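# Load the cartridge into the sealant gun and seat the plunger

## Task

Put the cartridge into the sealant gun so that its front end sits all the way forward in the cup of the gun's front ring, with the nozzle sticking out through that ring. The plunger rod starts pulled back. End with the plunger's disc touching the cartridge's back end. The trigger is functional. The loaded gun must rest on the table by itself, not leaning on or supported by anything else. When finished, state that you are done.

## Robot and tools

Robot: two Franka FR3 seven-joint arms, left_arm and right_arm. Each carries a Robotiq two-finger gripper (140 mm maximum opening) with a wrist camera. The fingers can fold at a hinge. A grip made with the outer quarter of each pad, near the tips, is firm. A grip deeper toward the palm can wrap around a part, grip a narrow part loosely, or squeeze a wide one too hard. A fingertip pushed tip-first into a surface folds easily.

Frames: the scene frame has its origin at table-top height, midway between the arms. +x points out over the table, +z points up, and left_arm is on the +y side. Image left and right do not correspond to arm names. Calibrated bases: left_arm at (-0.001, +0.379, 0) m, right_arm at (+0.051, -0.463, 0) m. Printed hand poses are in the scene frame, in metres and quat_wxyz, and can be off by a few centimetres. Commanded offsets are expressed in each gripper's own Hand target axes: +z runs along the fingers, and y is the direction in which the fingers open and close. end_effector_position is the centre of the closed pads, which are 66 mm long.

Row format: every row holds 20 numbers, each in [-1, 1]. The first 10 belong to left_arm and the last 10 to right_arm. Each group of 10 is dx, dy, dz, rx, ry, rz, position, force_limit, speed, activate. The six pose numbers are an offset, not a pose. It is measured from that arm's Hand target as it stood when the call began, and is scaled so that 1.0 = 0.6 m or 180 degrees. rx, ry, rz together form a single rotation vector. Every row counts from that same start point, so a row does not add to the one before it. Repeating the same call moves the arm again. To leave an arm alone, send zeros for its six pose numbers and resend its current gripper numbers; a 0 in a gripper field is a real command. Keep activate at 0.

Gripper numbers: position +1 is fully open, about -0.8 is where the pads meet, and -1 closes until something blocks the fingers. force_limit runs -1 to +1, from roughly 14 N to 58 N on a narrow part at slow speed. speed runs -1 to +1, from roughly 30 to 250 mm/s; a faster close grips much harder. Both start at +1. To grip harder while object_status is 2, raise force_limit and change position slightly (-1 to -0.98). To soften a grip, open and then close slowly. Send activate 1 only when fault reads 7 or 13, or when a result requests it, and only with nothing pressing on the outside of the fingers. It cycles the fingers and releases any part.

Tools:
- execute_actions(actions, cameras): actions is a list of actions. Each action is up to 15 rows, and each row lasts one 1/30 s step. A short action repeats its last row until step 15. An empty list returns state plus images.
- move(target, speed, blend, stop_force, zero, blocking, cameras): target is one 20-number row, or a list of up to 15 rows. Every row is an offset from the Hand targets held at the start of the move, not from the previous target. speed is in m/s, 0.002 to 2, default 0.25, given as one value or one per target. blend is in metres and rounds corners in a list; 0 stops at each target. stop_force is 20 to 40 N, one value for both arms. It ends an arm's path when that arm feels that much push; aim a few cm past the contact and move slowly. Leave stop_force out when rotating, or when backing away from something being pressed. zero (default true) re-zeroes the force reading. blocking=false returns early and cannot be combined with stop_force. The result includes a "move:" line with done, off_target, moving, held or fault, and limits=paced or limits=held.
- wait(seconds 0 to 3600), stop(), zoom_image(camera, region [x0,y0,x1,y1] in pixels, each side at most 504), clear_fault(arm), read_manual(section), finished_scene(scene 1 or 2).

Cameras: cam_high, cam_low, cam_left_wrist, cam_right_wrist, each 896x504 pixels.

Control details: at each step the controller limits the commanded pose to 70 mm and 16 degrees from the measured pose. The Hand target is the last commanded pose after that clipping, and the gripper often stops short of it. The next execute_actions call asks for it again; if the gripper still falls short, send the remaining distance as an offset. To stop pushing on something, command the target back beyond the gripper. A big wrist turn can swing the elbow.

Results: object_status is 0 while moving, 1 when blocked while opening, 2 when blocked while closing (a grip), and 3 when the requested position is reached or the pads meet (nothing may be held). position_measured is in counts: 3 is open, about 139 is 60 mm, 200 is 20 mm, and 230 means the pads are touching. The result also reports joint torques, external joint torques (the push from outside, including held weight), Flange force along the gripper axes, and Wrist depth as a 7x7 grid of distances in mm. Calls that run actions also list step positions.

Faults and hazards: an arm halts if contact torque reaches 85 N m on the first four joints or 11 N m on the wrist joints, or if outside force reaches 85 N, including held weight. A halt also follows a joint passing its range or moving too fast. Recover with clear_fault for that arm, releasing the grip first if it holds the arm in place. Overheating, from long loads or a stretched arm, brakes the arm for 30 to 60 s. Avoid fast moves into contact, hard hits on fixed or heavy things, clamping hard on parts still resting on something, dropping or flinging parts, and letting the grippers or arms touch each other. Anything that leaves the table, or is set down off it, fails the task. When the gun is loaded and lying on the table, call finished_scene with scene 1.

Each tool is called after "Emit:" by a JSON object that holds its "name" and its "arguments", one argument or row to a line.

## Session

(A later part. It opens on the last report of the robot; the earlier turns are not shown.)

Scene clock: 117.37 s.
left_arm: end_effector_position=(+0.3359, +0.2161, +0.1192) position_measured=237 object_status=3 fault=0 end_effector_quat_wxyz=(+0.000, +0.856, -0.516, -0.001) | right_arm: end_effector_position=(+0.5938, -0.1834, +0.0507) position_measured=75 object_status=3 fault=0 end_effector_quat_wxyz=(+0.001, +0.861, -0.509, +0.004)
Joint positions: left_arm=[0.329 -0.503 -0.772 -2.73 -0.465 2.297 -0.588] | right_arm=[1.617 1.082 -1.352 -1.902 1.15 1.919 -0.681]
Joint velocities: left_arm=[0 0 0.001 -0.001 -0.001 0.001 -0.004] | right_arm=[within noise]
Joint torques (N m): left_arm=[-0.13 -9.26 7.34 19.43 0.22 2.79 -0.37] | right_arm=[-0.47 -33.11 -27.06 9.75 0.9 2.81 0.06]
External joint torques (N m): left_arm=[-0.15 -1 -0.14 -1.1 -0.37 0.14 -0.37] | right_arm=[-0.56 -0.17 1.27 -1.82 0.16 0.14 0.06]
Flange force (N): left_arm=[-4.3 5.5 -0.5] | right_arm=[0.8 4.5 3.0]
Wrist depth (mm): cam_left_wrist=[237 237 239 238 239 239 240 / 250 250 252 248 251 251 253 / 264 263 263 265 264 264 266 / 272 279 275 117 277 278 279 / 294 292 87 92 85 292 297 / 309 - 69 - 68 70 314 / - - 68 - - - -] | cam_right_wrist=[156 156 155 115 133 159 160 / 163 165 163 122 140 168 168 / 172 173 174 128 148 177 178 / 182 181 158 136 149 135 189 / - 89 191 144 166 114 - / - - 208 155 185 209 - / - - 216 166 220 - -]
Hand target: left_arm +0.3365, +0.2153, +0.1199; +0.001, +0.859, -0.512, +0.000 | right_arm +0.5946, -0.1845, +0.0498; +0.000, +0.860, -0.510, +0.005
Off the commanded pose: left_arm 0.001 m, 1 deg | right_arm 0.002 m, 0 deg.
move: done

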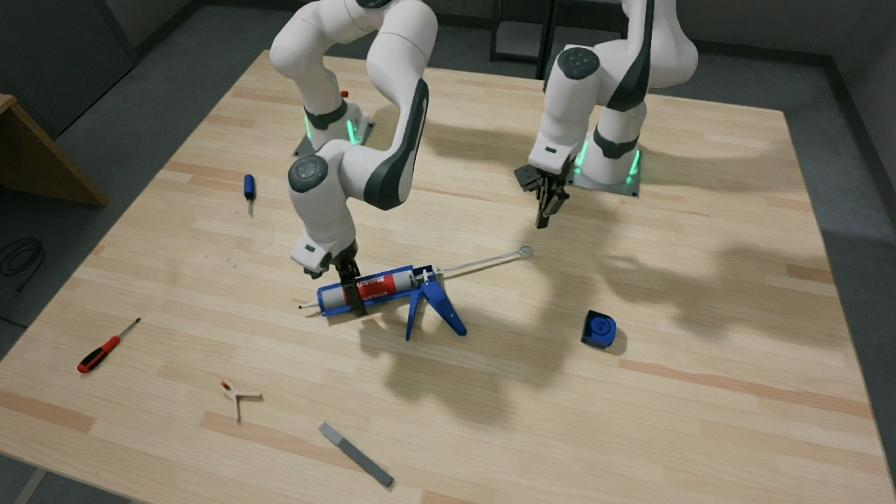

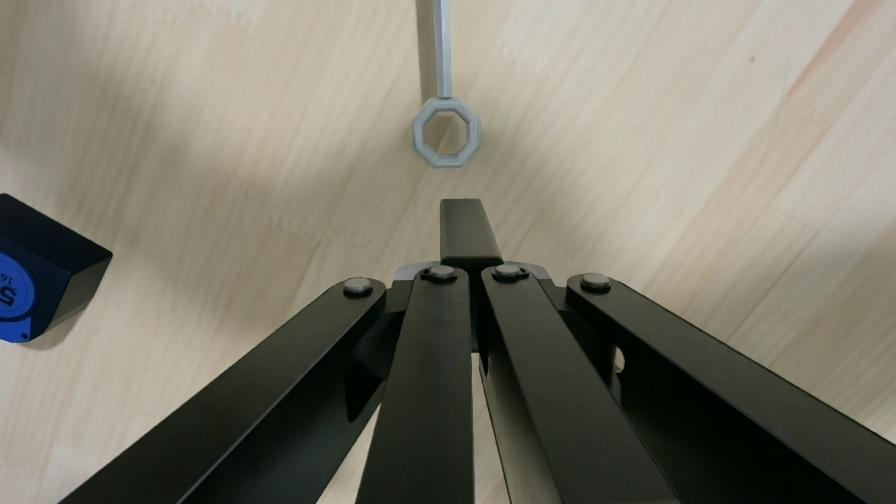

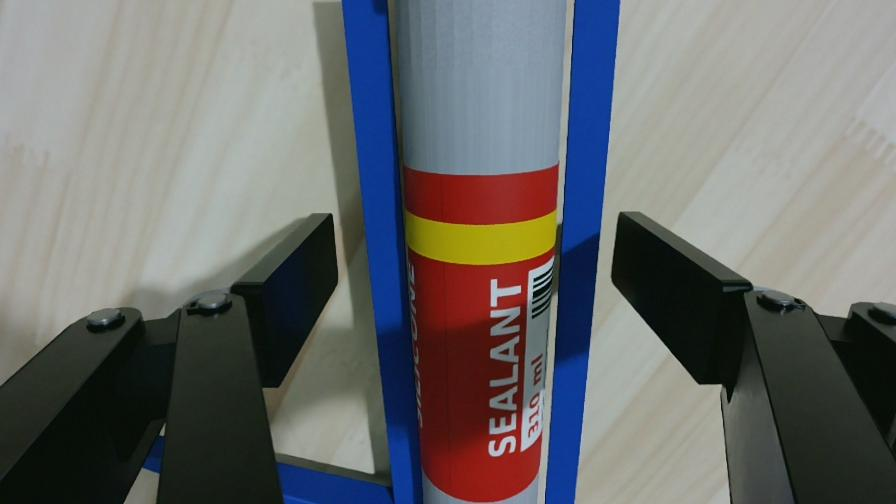

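Emit:
{"name": "move", "arguments": {
  "target": [-0.0150,-0.0083,0.1482,0,0,0,-1,0,1,0, 0,0,0,0,0,0,-1,-0.05,-1,0],
  "speed": 0.12,
  "cameras": ["cam_high","cam_low","cam_left_wrist","cam_right_wrist"]
}}

Emit:
{"name": "zoom_image", "arguments": {
  "camera": "cam_low",
  "region": [340, 170, 560, 290]
}}

Scene clock: 120.20 s.
left_arm: end_effector_position=(+0.3351, +0.2259, +0.0306) position_measured=237 object_status=3 fault=0 end_effector_quat_wxyz=(+0.002, +0.858, -0.514, -0.001) | right_arm: end_effector_position=(+0.5937, -0.1840, +0.0506) position_measured=108 object_status=2 fault=0 end_effector_quat_wxyz=(+0.001, +0.861, -0.509, +0.004)
Joint positions: left_arm=[0.496 -0.221 -0.959 -2.809 -0.393 2.646 -0.64] | right_arm=[1.617 1.082 -1.352 -1.903 1.15 1.919 -0.682]
Joint velocities: left_arm=[0.001 -0.001 -0.001 0 -0.001 0.002 -0.007] | right_arm=[within noise]
Joint torques (N m): left_arm=[-0.31 -10.47 3.46 16.3 0.58 2.99 -0.31] | right_arm=[-0.88 -31.8 -26.7 9.94 1.39 3.29 0.12]
External joint torques (N m): left_arm=[-0.27 0.26 -0.34 -0.64 0.19 0.35 -0.31] | right_arm=[-0.7 1.1 1.74 -1.47 0.66 0.62 0.12]
Flange force (N): left_arm=[1.6 0.2 4.8] | right_arm=[0.9 1.6 6.4]
Wrist depth (mm): cam_left_wrist=[155 156 156 155 157 157 157 / 164 163 164 164 165 165 165 / 172 171 173 171 173 174 174 / 182 182 182 118 181 184 184 / 193 190 87 92 85 192 196 / 203 - 69 - 68 71 205 / - - 68 - - - -] | cam_right_wrist=[156 156 154 115 134 159 160 / 163 164 163 123 140 167 169 / 172 173 172 127 148 177 178 / 182 183 154 135 154 186 189 / - 95 152 144 156 95 89 / - - 210 153 182 - - / - - 216 166 219 - -]
Hand target: left_arm +0.3365, +0.2255, +0.0310; +0.001, +0.859, -0.512, +0.000 | right_arm +0.5946, -0.1845, +0.0498; +0.000, +0.860, -0.510, +0.005
Off the commanded pose: left_arm 0.001 m, 0 deg | right_arm 0.001 m, 0 deg.
move: done

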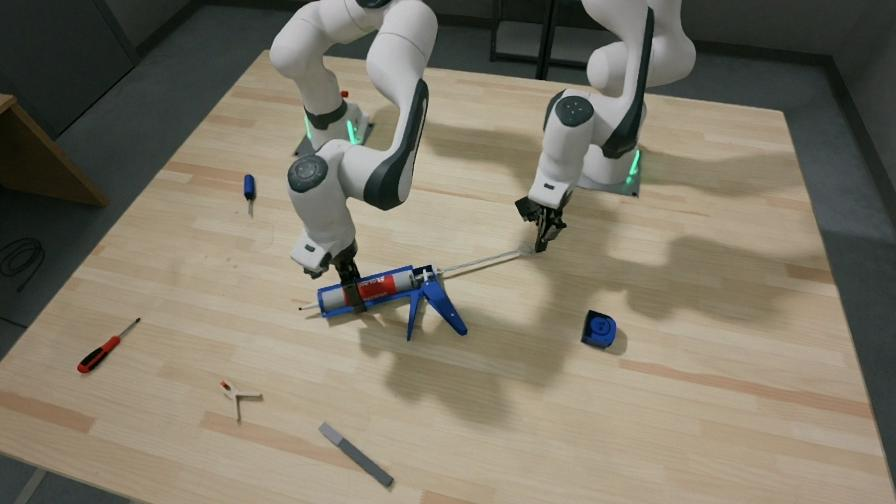

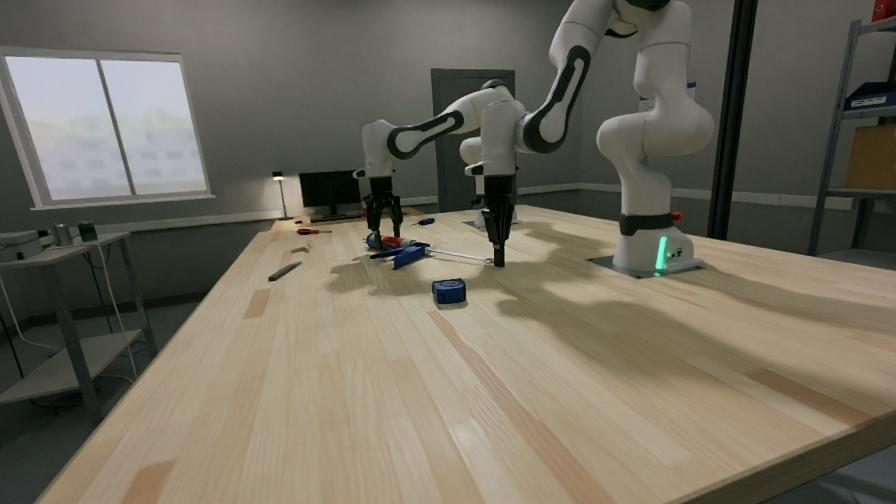

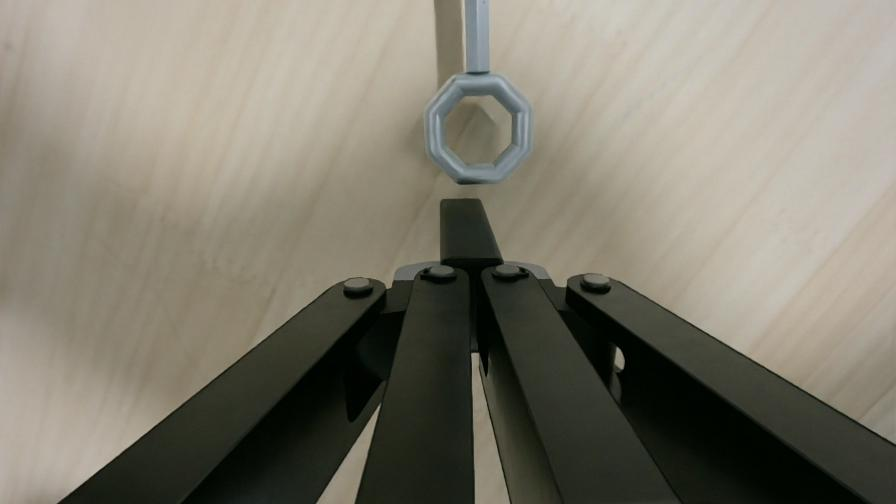

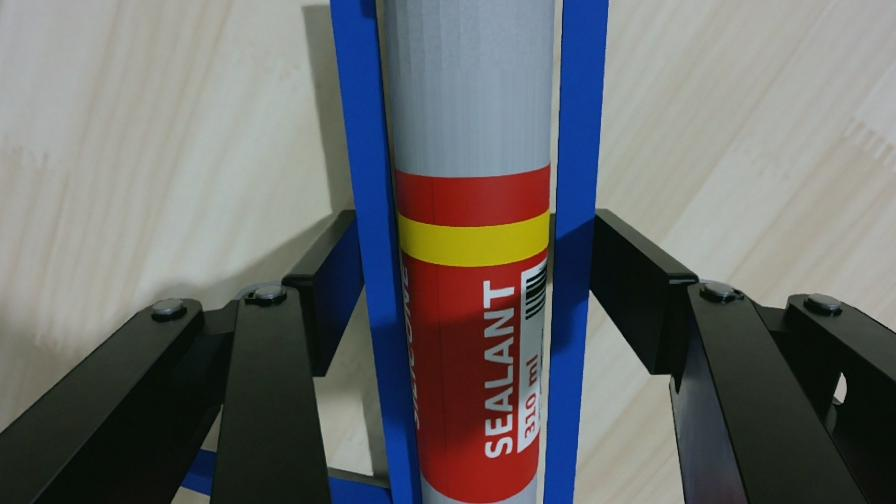

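Scaled by 2.291 from the camera's image (finer frame: 1280x720).

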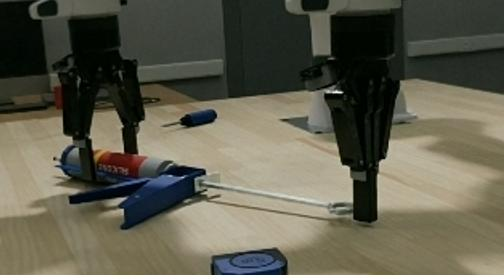

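Emit:
{"name": "move", "arguments": {
  "target": [0,0.0083,0,0,0,0,-1,0,1,0, 0,0,0,0,0,0,-0.98,0,-1,0],
  "speed": 0.05
}}

Emit:
{"name": "move", "arguments": {
  "target": [0.075,-0.0013,0,0,0,0,-1,0,1,0, 0,0,0,0,0,0,-0.98,0,-1,0],
  "speed": 0.02,
  "stop_force": 22,
  "cameras": ["cam_high","cam_left_wrist","cam_right_wrist"]
}}

Scene clock: 121.67 s.
left_arm: end_effector_position=(+0.3329, +0.2229, +0.0312) position_measured=237 object_status=3 fault=0 end_effector_quat_wxyz=(+0.000, +0.857, -0.515, +0.000) | right_arm: end_effector_position=(+0.5937, -0.1840, +0.0508) position_measured=110 object_status=2 fault=0 end_effector_quat_wxyz=(+0.001, +0.861, -0.509, +0.004)
Joint positions: left_arm=[0.483 -0.229 -0.959 -2.813 -0.402 2.646 -0.642] | right_arm=[1.617 1.082 -1.352 -1.903 1.15 1.919 -0.683]
Joint torques (N m): left_arm=[-0.78 -11.72 4.46 15.14 0 2.8 -0.26] | right_arm=[-0.91 -31.61 -26.58 9.67 1.36 3.32 0.16]
External joint torques (N m): left_arm=[-0.77 -1.18 0.5 -1.79 -0.38 0.14 -0.26] | right_arm=[-0.9 1.38 1.87 -1.86 0.62 0.65 0.16]
Flange force (N): left_arm=[-10.1 9.6 -8.5] | right_arm=[1.1 2.1 7.1]
Wrist depth (mm): cam_left_wrist=[156 156 157 157 157 157 158 / 165 164 164 162 165 165 166 / 173 173 173 171 174 175 174 / 183 183 184 117 182 184 185 / 194 191 87 92 85 193 196 / 203 - 69 - 68 71 205 / - - 68 - - - -] | cam_right_wrist=[157 156 154 115 136 159 160 / 163 165 163 - 140 168 169 / 172 173 173 127 148 177 178 / 182 183 154 135 154 186 189 / - 95 164 144 155 95 89 / - - 210 153 182 - - / - - 216 167 220 - -]
Hand target: left_arm +0.3321, +0.2232, +0.0310; +0.001, +0.859, -0.512, +0.000 | right_arm +0.5946, -0.1845, +0.0498; +0.000, +0.860, -0.510, +0.005
Off the commanded pose: left_arm 0.001 m, 0 deg | right_arm 0.001 m, 0 deg.
move: done

Scene clock: 122.63 s.
left_arm: end_effector_position=(+0.3341, +0.2183, +0.0304) position_measured=237 object_status=3 fault=0 end_effector_quat_wxyz=(+0.001, +0.858, -0.513, -0.001) | right_arm: end_effector_position=(+0.5938, -0.1840, +0.0508) position_measured=110 object_status=2 fault=0 end_effector_quat_wxyz=(+0.001, +0.861, -0.509, +0.004)
Joint positions: left_arm=[0.505 -0.217 -0.986 -2.802 -0.393 2.646 -0.662] | right_arm=[1.617 1.082 -1.352 -1.903 1.15 1.919 -0.683]
Joint velocities: left_arm=[0.001 0.001 -0.001 0.001 0 -0.001 -0.007] | right_arm=[within noise]
Joint torques (N m): left_arm=[-0.46 -9.87 3.55 17.19 0.65 3.17 -0.34] | right_arm=[-0.91 -31.79 -26.75 10 1.36 3.32 0.2]
External joint torques (N m): left_arm=[-0.46 0.49 -0.35 0.28 0.27 0.52 -0.34] | right_arm=[-0.96 1.17 1.65 -1.59 0.61 0.65 0.2]
Flange force (N): left_arm=[0.0 0.0 0.0] | right_arm=[1.2 1.3 6.5]
Wrist depth (mm): cam_left_wrist=[155 155 156 156 157 157 157 / 163 163 164 161 164 164 165 / 172 172 173 170 173 173 174 / 181 182 182 118 181 183 184 / 193 190 90 92 85 192 195 / 202 - 69 - 68 70 205 / - - 68 - - - -] | cam_right_wrist=[157 156 154 - 136 160 160 / 163 164 163 - 142 168 168 / 173 173 172 127 148 177 178 / 183 183 155 135 154 186 188 / - 95 151 144 155 95 89 / - - 210 153 183 - - / - - 217 167 221 - -]
Hand target: left_arm +0.3356, +0.2170, +0.0310; +0.001, +0.859, -0.512, +0.000 (not the last commanded pose) | right_arm +0.5946, -0.1845, +0.0498; +0.000, +0.860, -0.510, +0.005
Off the commanded pose: left_arm 0.040 m, 0 deg | right_arm 0.001 m, 0 deg.
move: given up (left_arm; no force reading, so stop_force could not act: that arm's path ended)

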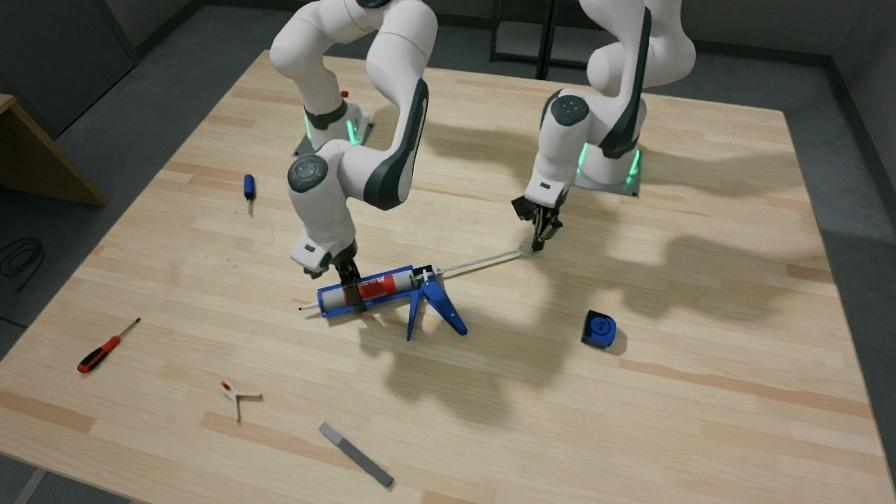

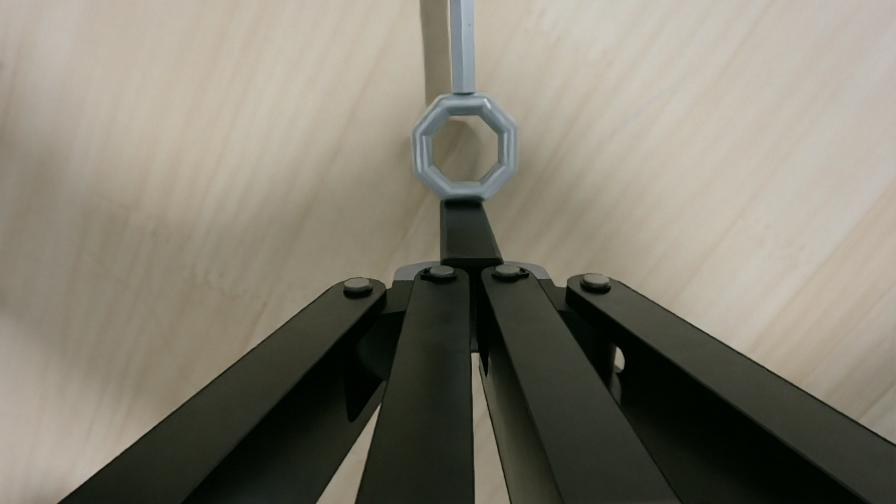

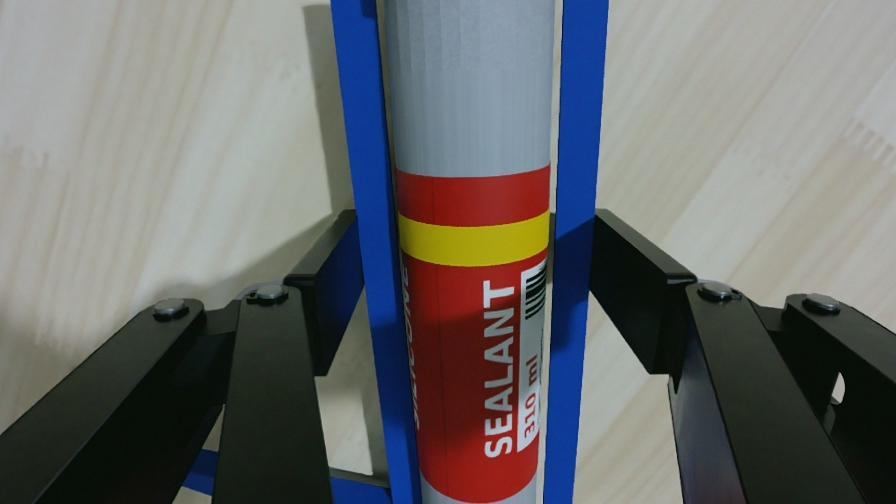

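Emit:
{"name": "move", "arguments": {
  "target": [0.065,-0.0012,0,0,0,0,-1,0,1,0, 0,0,0,0,0,0,-0.98,0,-1,0],
  "speed": 0.03,
  "cameras": ["cam_high","cam_left_wrist","cam_right_wrist"]
}}

Scene clock: 128.47 s.
left_arm: end_effector_position=(+0.3428, +0.1968, +0.0258) position_measured=237 object_status=3 fault=0 end_effector_quat_wxyz=(+0.002, +0.861, -0.508, -0.017) | right_arm: end_effector_position=(+0.6029, -0.2002, +0.0534) position_measured=110 object_status=2 fault=0 end_effector_quat_wxyz=(+0.005, +0.861, -0.508, +0.017)
Joint positions: left_arm=[0.661 -0.121 -1.143 -2.724 -0.231 2.628 -0.826] | right_arm=[1.604 1.082 -1.356 -1.909 1.134 1.94 -0.698]
Joint velocities: left_arm=[0.001 0.001 0 0 -0.001 -0.001 -0.006] | right_arm=[within noise]
Joint torques (N m): left_arm=[-4.54 -7.24 -1.48 25.03 -0.43 6.67 -0.27] | right_arm=[5.76 -36.47 -21.69 13.11 4.05 0.63 1.02]
External joint torques (N m): left_arm=[-4.63 2.06 -4.17 7.74 -0.8 4.12 -0.27] | right_arm=[5.87 -3.82 6.76 1.65 3.34 -2.1 1.02]
Flange force (N): left_arm=[0.0 0.0 0.0] | right_arm=[-11.4 3.4 4.6]
Wrist depth (mm): cam_left_wrist=[146 147 148 148 150 151 152 / 155 155 156 154 158 159 160 / 163 164 166 164 168 169 170 / 173 175 175 123 177 180 181 / 185 184 87 92 86 188 193 / 196 - 69 - 68 70 204 / - - 68 - - - -] | cam_right_wrist=[160 161 159 117 135 163 164 / 168 168 167 - 141 170 171 / 176 177 176 131 149 179 181 / 187 186 151 137 154 188 190 / - 95 151 146 156 95 89 / - - 211 155 182 - - / - - 220 168 199 - -]
Hand target: left_arm +0.3548, +0.1830, +0.0310; +0.001, +0.859, -0.512, +0.000 | right_arm +0.5946, -0.1845, +0.0498; +0.000, +0.860, -0.510, +0.005
Off the commanded pose: left_arm 0.019 m, 2 deg | right_arm 0.018 m, 1 deg.
move: off_target (left_arm)

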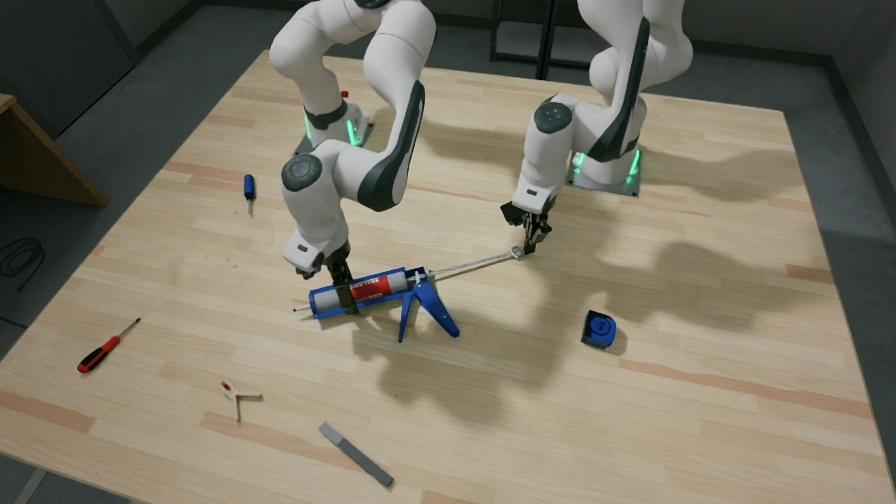

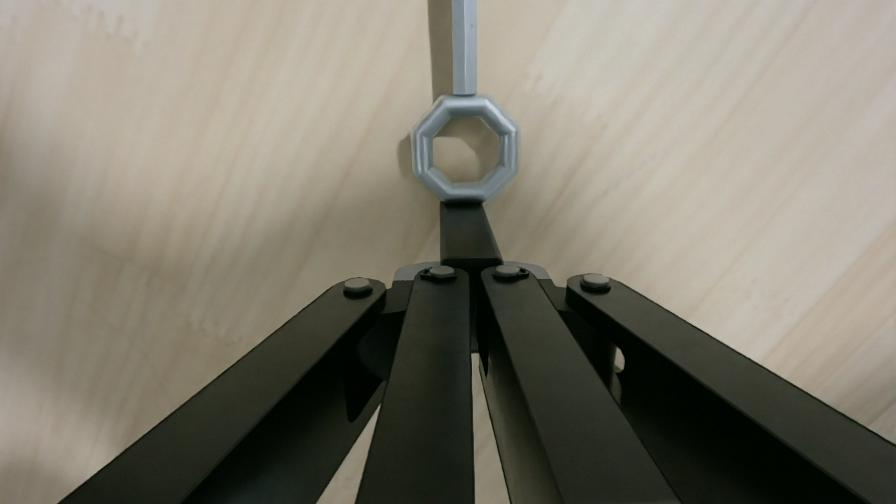

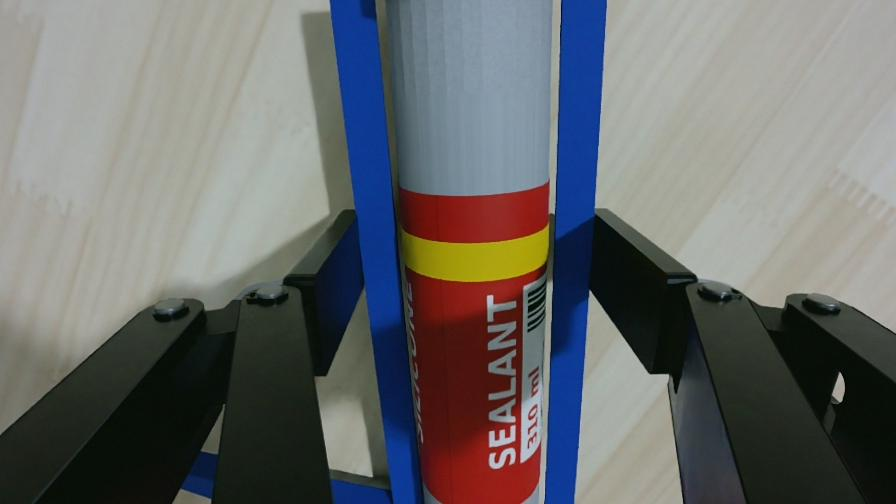

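Emit:
{"name": "move", "arguments": {
  "target": [0.0167,-0.0003,-0.0067,0,0,0,-1,0,1,0, -0.0333,0,0,0,0,0,-0.98,0,-1,0],
  "speed": 0.02,
  "cameras": ["cam_high","cam_left_wrist","cam_right_wrist"]
}}

Emit:
{"name": "zoom_image", "arguments": {
  "camera": "cam_high",
  "region": [290, 230, 550, 350]
}}

Scene clock: 130.87 s.
left_arm: end_effector_position=(+0.3411, +0.1943, +0.0269) position_measured=237 object_status=3 fault=0 end_effector_quat_wxyz=(+0.002, +0.862, -0.506, -0.027) | right_arm: end_effector_position=(+0.6009, -0.2009, +0.0533) position_measured=110 object_status=2 fault=0 end_effector_quat_wxyz=(+0.011, +0.861, -0.508, +0.027)
Joint positions: left_arm=[0.684 -0.112 -1.167 -2.706 -0.206 2.598 -0.856] | right_arm=[1.62 1.073 -1.35 -1.92 1.109 1.964 -0.68]
Joint velocities: left_arm=[0 0 0 0.001 0 -0.001 -0.006] | right_arm=[within noise]
Joint torques (N m): left_arm=[-6.31 -7.48 -3.06 29.71 -1.04 8.36 -0.3] | right_arm=[13.48 -40.77 -18.95 17.58 6.54 -1.36 1.77]
External joint torques (N m): left_arm=[-6.35 1.56 -5.56 12.16 -1.42 5.84 -0.3] | right_arm=[13.48 -8.38 9.29 5.95 5.86 -4.1 1.77]
Flange force (N): left_arm=[0.0 0.0 0.0] | right_arm=[-25.0 6.7 -1.9]
Wrist depth (mm): cam_left_wrist=[146 146 148 148 150 152 153 / 154 154 156 154 159 160 162 / 163 164 166 164 168 170 172 / 173 175 176 123 178 182 184 / 186 185 87 92 86 193 197 / 196 - 69 - 68 70 210 / - - 68 - - - -] | cam_right_wrist=[161 161 159 119 136 164 165 / 168 169 168 124 142 172 172 / 176 177 176 131 149 179 180 / 185 185 151 138 154 187 189 / - 95 151 145 156 95 89 / - - 207 154 177 - - / - - 217 163 193 - -]
Hand target: left_arm +0.3597, +0.1743, +0.0350; +0.001, +0.859, -0.512, +0.000 | right_arm +0.5850, -0.1670, +0.0496; +0.000, +0.860, -0.510, +0.005
Off the commanded pose: left_arm 0.028 m, 3 deg | right_arm 0.038 m, 3 deg.
move: off_target (left_arm, right_arm)

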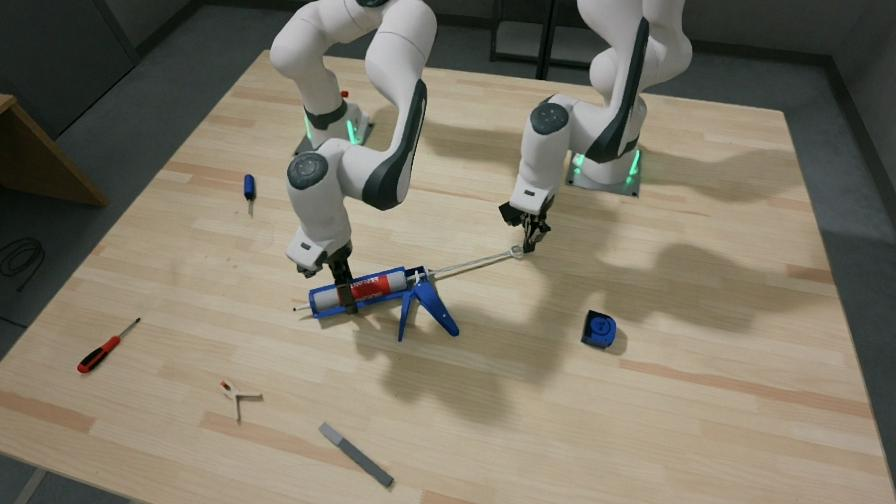

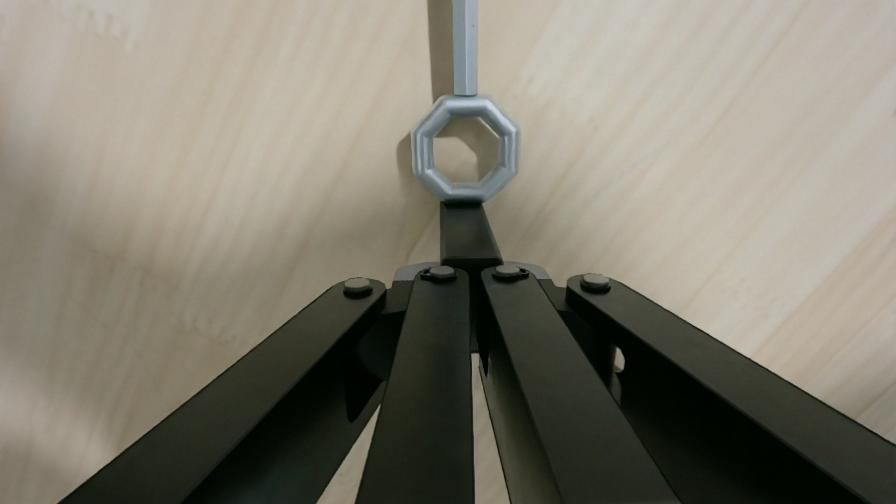

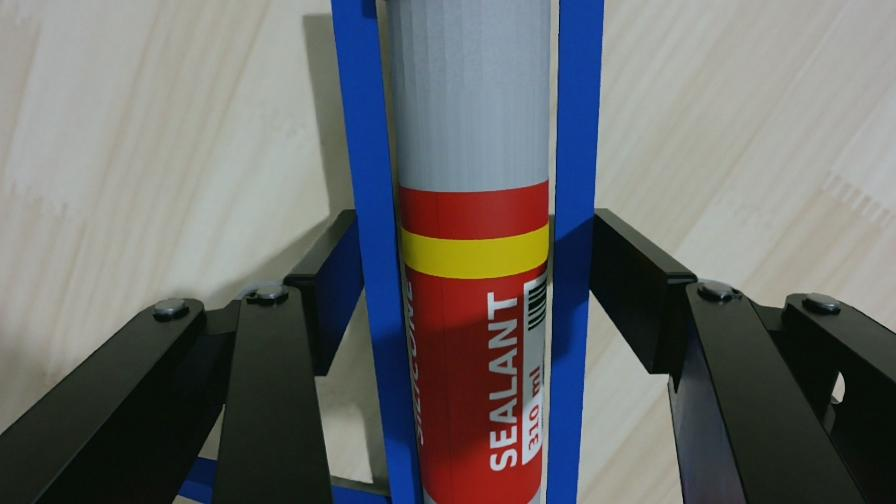

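Scaled by 1.938 from the camera's image (finer frame: 1280x720).

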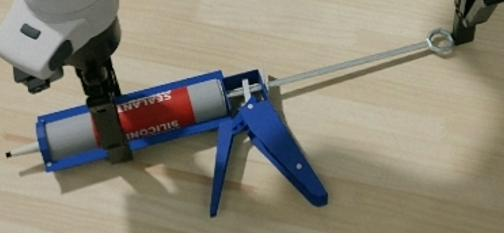

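Emit:
{"name": "zoom_image", "arguments": {
  "camera": "cam_high",
  "region": [285, 255, 445, 345]
}}

Emit:
{"name": "zoom_image", "arguments": {
  "camera": "cam_right_wrist",
  "region": [150, 380, 654, 504]
}}

Scaled by 3.150 from the camera's image (finer frame: 1280x720).

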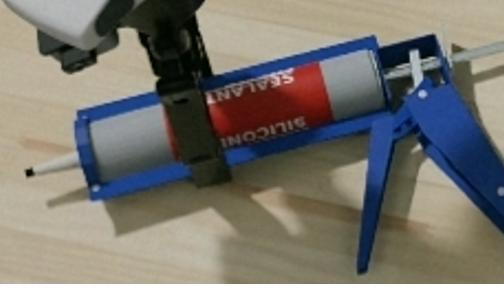

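Scaled by 1.000.

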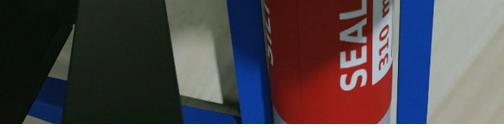

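Emit:
{"name": "zoom_image", "arguments": {
  "camera": "cam_high",
  "region": [288, 280, 348, 325]
}}

Emit:
{"name": "zoom_image", "arguments": {
  "camera": "cam_high",
  "region": [385, 255, 445, 300]
}}

Scaled by 8.400 from the camera's image (finer frame: 1280x720).

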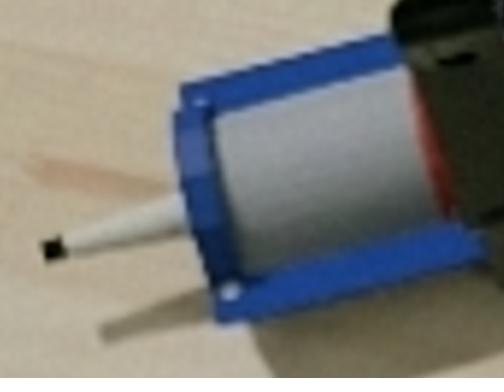

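Scaled by 8.400 from the camera's image (finer frame: 1280x720).

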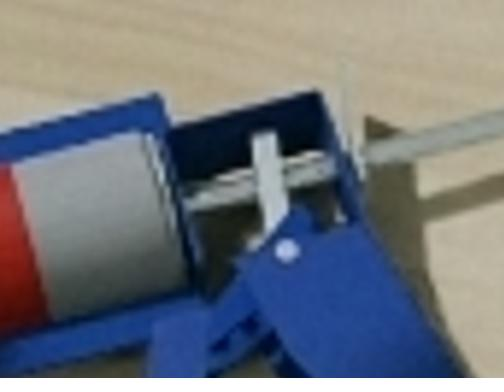

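Emit:
{"name": "move", "arguments": {
  "target": [-0.1,0,-0.01,0,0,0,-1,0,1,0, 0.0312,0,0,0,0,0,-0.98,0,-1,0],
  "speed": 0.04,
  "cameras": ["cam_high"]
}}

Emit:
{"name": "zoom_image", "arguments": {
  "camera": "cam_high",
  "region": [285, 255, 445, 345]
}}

Scene clock: 142.50 s.
left_arm: end_effector_position=(+0.3318, +0.2268, +0.0414) position_measured=237 object_status=3 fault=0 end_effector_quat_wxyz=(+0.000, +0.860, -0.510, +0.000) | right_arm: end_effector_position=(+0.5951, -0.1869, +0.0507) position_measured=110 object_status=2 fault=0 end_effector_quat_wxyz=(+0.002, +0.861, -0.509, +0.008)
Joint positions: left_arm=[0.424 -0.273 -0.894 -2.817 -0.424 2.604 -0.63] | right_arm=[1.606 1.038 -1.322 -1.91 1.106 1.962 -0.669]
Joint velocities: left_arm=[-0.001 -0.001 0 0.001 0 0 0.006] | right_arm=[within noise]
Joint torques (N m): left_arm=[-1.03 -11.02 5.06 15.8 0.42 2.87 0.17] | right_arm=[-0.01 -33.47 -24.78 12.08 1.85 2.51 0.32]
External joint torques (N m): left_arm=[-1.08 -0.32 0.58 -1.53 0.02 0.23 0.17] | right_arm=[0.08 -0.63 2.8 -0.35 1.12 -0.18 0.32]
Flange force (N): left_arm=[-8.1 6.5 -3.8] | right_arm=[-0.6 -1.3 5.4]
Wrist depth (mm): cam_left_wrist=[166 166 167 165 167 167 167 / 175 174 175 173 176 176 176 / 184 184 184 184 185 185 185 / 193 194 194 123 193 196 196 / 205 202 87 92 85 204 207 / 215 - 69 - 68 70 219 / - - 68 - - - -] | cam_right_wrist=[158 157 154 116 135 160 160 / 164 165 164 - 143 168 169 / 173 173 172 129 150 177 178 / 183 183 157 137 153 185 189 / - 95 151 145 155 95 89 / - - 208 153 181 - - / - - 218 165 195 - -]
Hand target: left_arm +0.3312, +0.2271, +0.0410; +0.001, +0.859, -0.512, +0.000 | right_arm +0.5940, -0.1834, +0.0498; +0.000, +0.860, -0.510, +0.005
Off the commanded pose: left_arm 0.001 m, 0 deg | right_arm 0.004 m, 0 deg.
move: off_target (right_arm)

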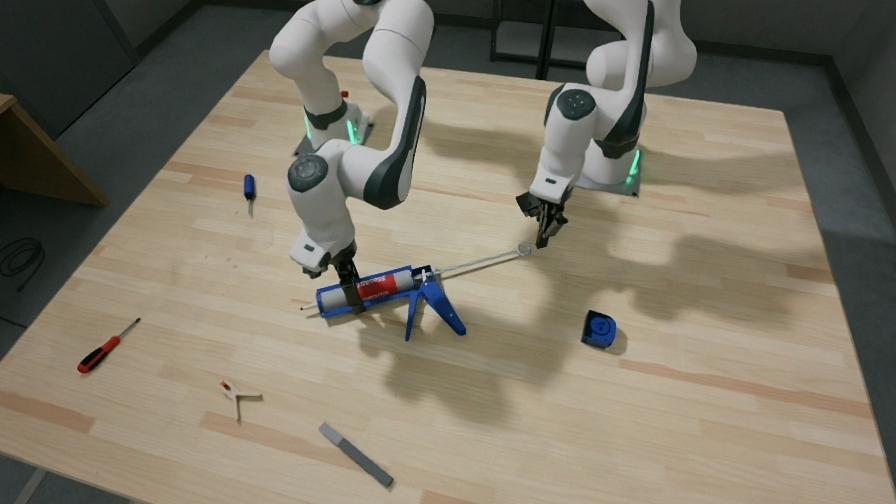

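Scaled by 3.150 from the camera's image (finer frame: 1280x720).

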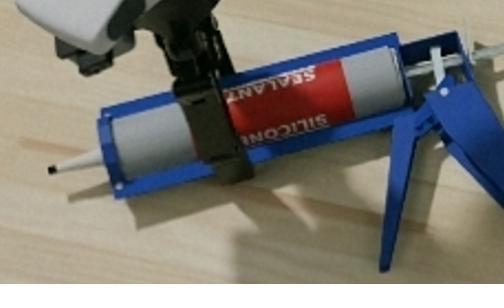

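Emit:
{"name": "zoom_image", "arguments": {
  "camera": "cam_high",
  "region": [295, 280, 355, 325]
}}

Emit:
{"name": "zoom_image", "arguments": {
  "camera": "cam_high",
  "region": [390, 255, 450, 300]
}}

Scaled by 8.400 from the camera's image (finer frame: 1280x720).

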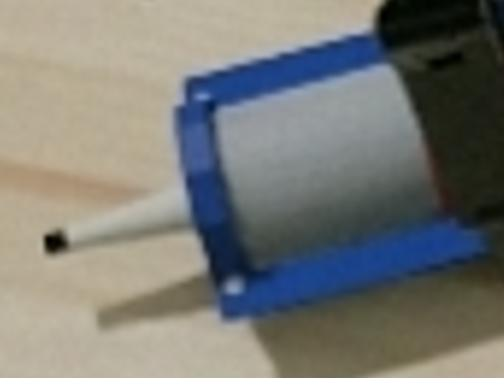

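Scaled by 8.400 from the camera's image (finer frame: 1280x720).

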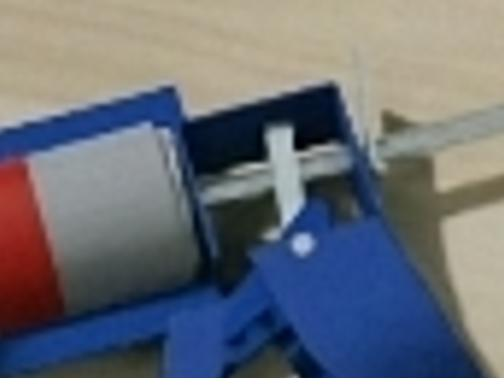

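Emit:
{"name": "move", "arguments": {
  "target": [
    [0,0,-0.1667,0,0,0,-1,0,1,0, 0,0,0,0,0,0,0.43,0,-1,0],
    [0.3202,-0.1468,-0.4317,0,0,0.574,-1,0,1,0, 0,0,-0.0238,0,0,0,0.43,0,-1,0]
  ],
  "speed": 0.4,
  "cameras": ["cam_high","cam_left_wrist","cam_right_wrist","cam_low"]
}}

Emit:
{"name": "zoom_image", "arguments": {
  "camera": "cam_left_wrist",
  "region": [0, 60, 200, 220]
}}

Emit:
{"name": "zoom_image", "arguments": {
  "camera": "cam_low",
  "region": [350, 215, 450, 275]
}}

Emit:
{"name": "zoom_image", "arguments": {
  "camera": "cam_high",
  "region": [295, 280, 355, 325]
}}

Scene clock: 149.23 s.
left_arm: end_effector_position=(+0.4999, +0.0991, +0.3006) position_measured=237 object_status=3 fault=0 end_effector_quat_wxyz=(+0.000, -0.134, +0.991, -0.002) | right_arm: end_effector_position=(+0.5947, -0.1843, +0.0637) position_measured=75 object_status=3 fault=0 end_effector_quat_wxyz=(-0.001, +0.861, -0.508, +0.006)
Joint positions: left_arm=[0.024 0.037 -0.492 -1.819 0.016 1.855 0.781] | right_arm=[1.618 1.033 -1.35 -1.906 1.102 1.935 -0.669]
Joint velocities: left_arm=[0 0 0 0 0 0.001 0.005] | right_arm=[within noise]
Joint torques (N m): left_arm=[-0.53 -29.19 -0.44 23.59 0.75 2.42 0.21] | right_arm=[0.51 -32.6 -27.18 11.77 0.78 2.27 0.36]
External joint torques (N m): left_arm=[-0.43 1.45 0.2 -1.33 0.03 -0.1 0.22] | right_arm=[0.47 -0.24 0.33 -0.8 0.04 -0.39 0.36]
Flange force (N): left_arm=[-0.1 0.1 3.1] | right_arm=[-1.5 3.6 -0.5]
Wrist depth (mm): cam_left_wrist=[396 396 402 399 408 404 407 / 395 381 412 426 428 426 431 / 410 446 432 450 450 454 456 / 474 472 474 112 474 467 485 / 504 500 87 92 85 513 518 / 528 - 69 - 68 70 545 / - - 68 - - - -] | cam_right_wrist=[167 168 167 127 146 171 172 / 176 177 176 135 154 180 181 / 186 186 187 142 163 190 191 / 196 196 177 150 167 196 202 / - 89 210 160 184 114 - / - - 224 171 223 224 - / - - 212 185 239 - -]
Hand target: left_arm +0.5002, +0.1003, +0.3001; +0.000, -0.131, +0.991, -0.001 | right_arm +0.5939, -0.1834, +0.0641; +0.000, +0.860, -0.510, +0.005
Off the commanded pose: left_arm 0.001 m, 0 deg | right_arm 0.001 m, 0 deg.
move: done

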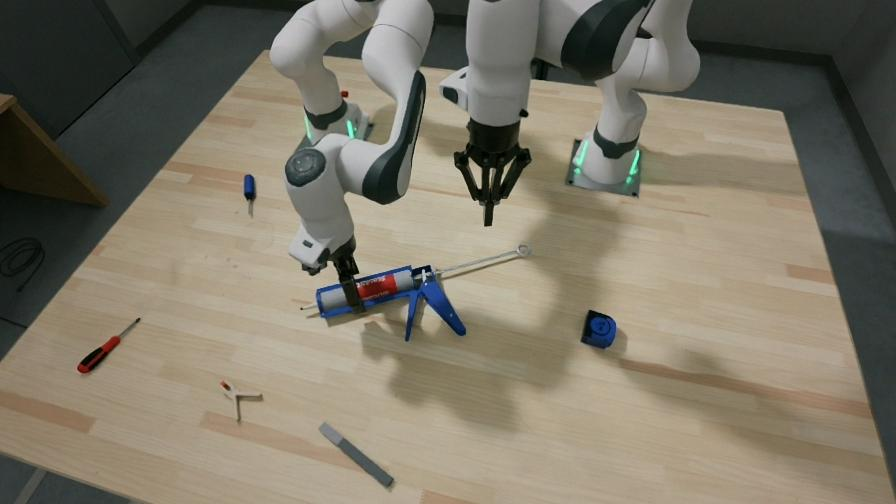

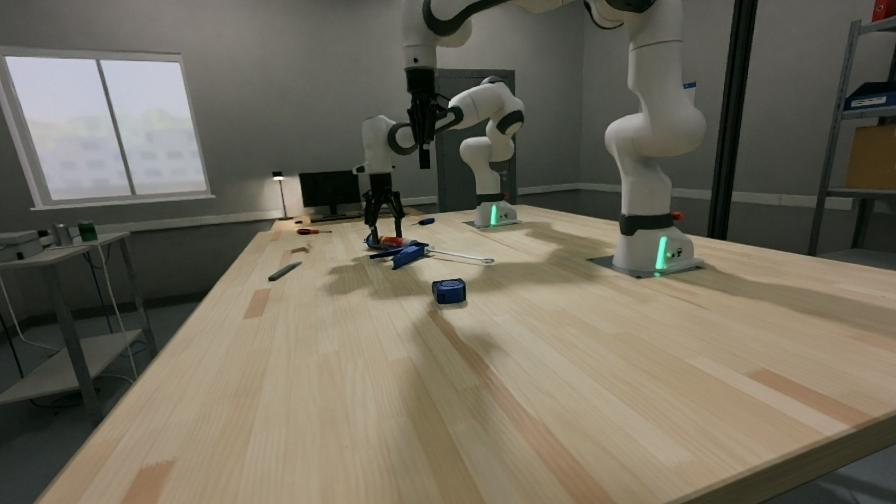

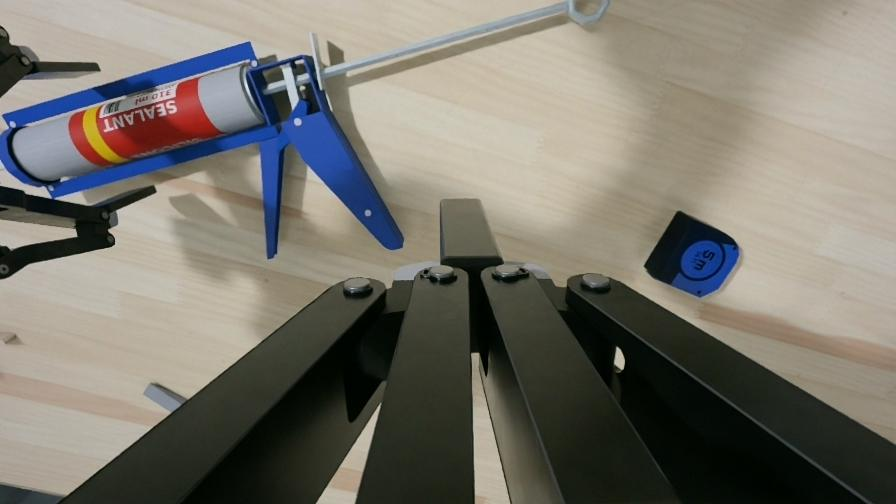

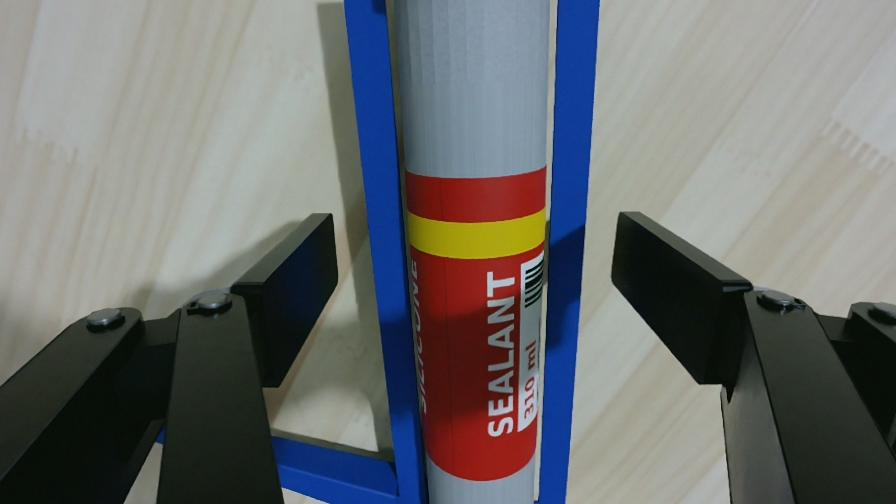

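Scaled by 2.520 from the camera's image (finer frame: 1280x720).

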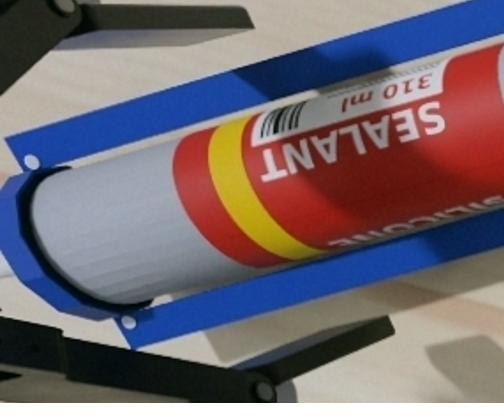

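Scaled by 5.040 from the camera's image (finer frame: 1280x720).

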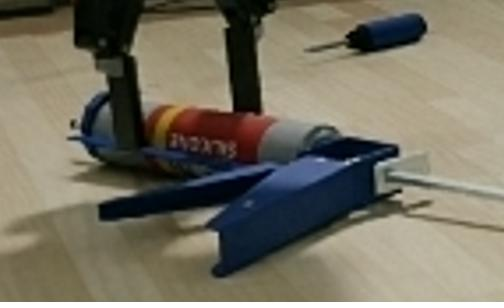

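Scaled by 8.400 from the camera's image (finer frame: 1280x720).

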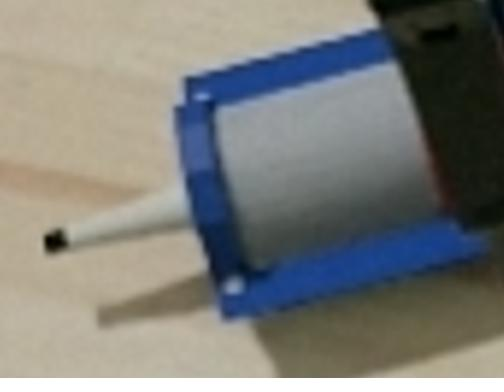

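Emit:
{"name": "zoom_image", "arguments": {
  "camera": "cam_left_wrist",
  "region": [0, 105, 90, 205]
}}

Emit:
{"name": "zoom_image", "arguments": {
  "camera": "cam_left_wrist",
  "region": [210, 40, 330, 150]
}}

Emit:
{"name": "zoom_image", "arguments": {
  "camera": "cam_low",
  "region": [355, 225, 405, 260]
}}

Scaled by 5.040 from the camera's image (finer frame: 1280x720).

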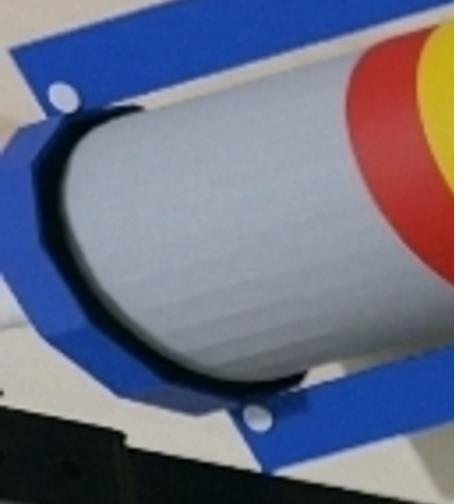

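Scaled by 4.200 from the camera's image (finer frame: 1280x720).

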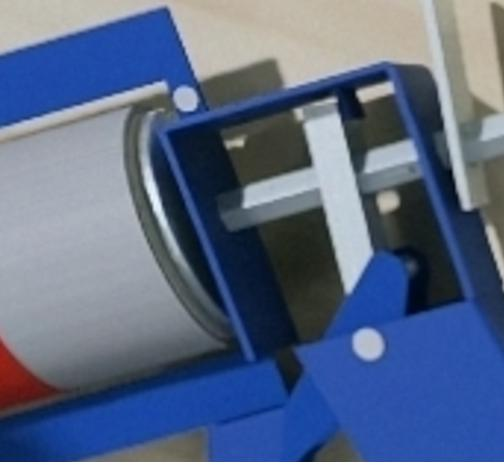

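Scaled by 10.080 from the camera's image (finer frame: 1280x720).

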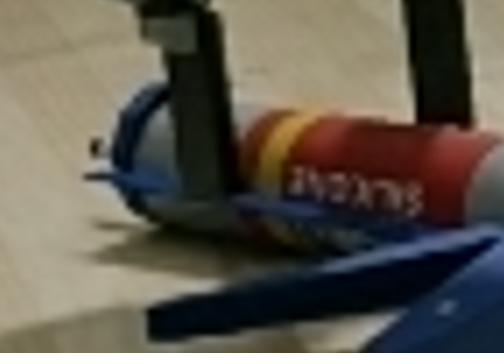

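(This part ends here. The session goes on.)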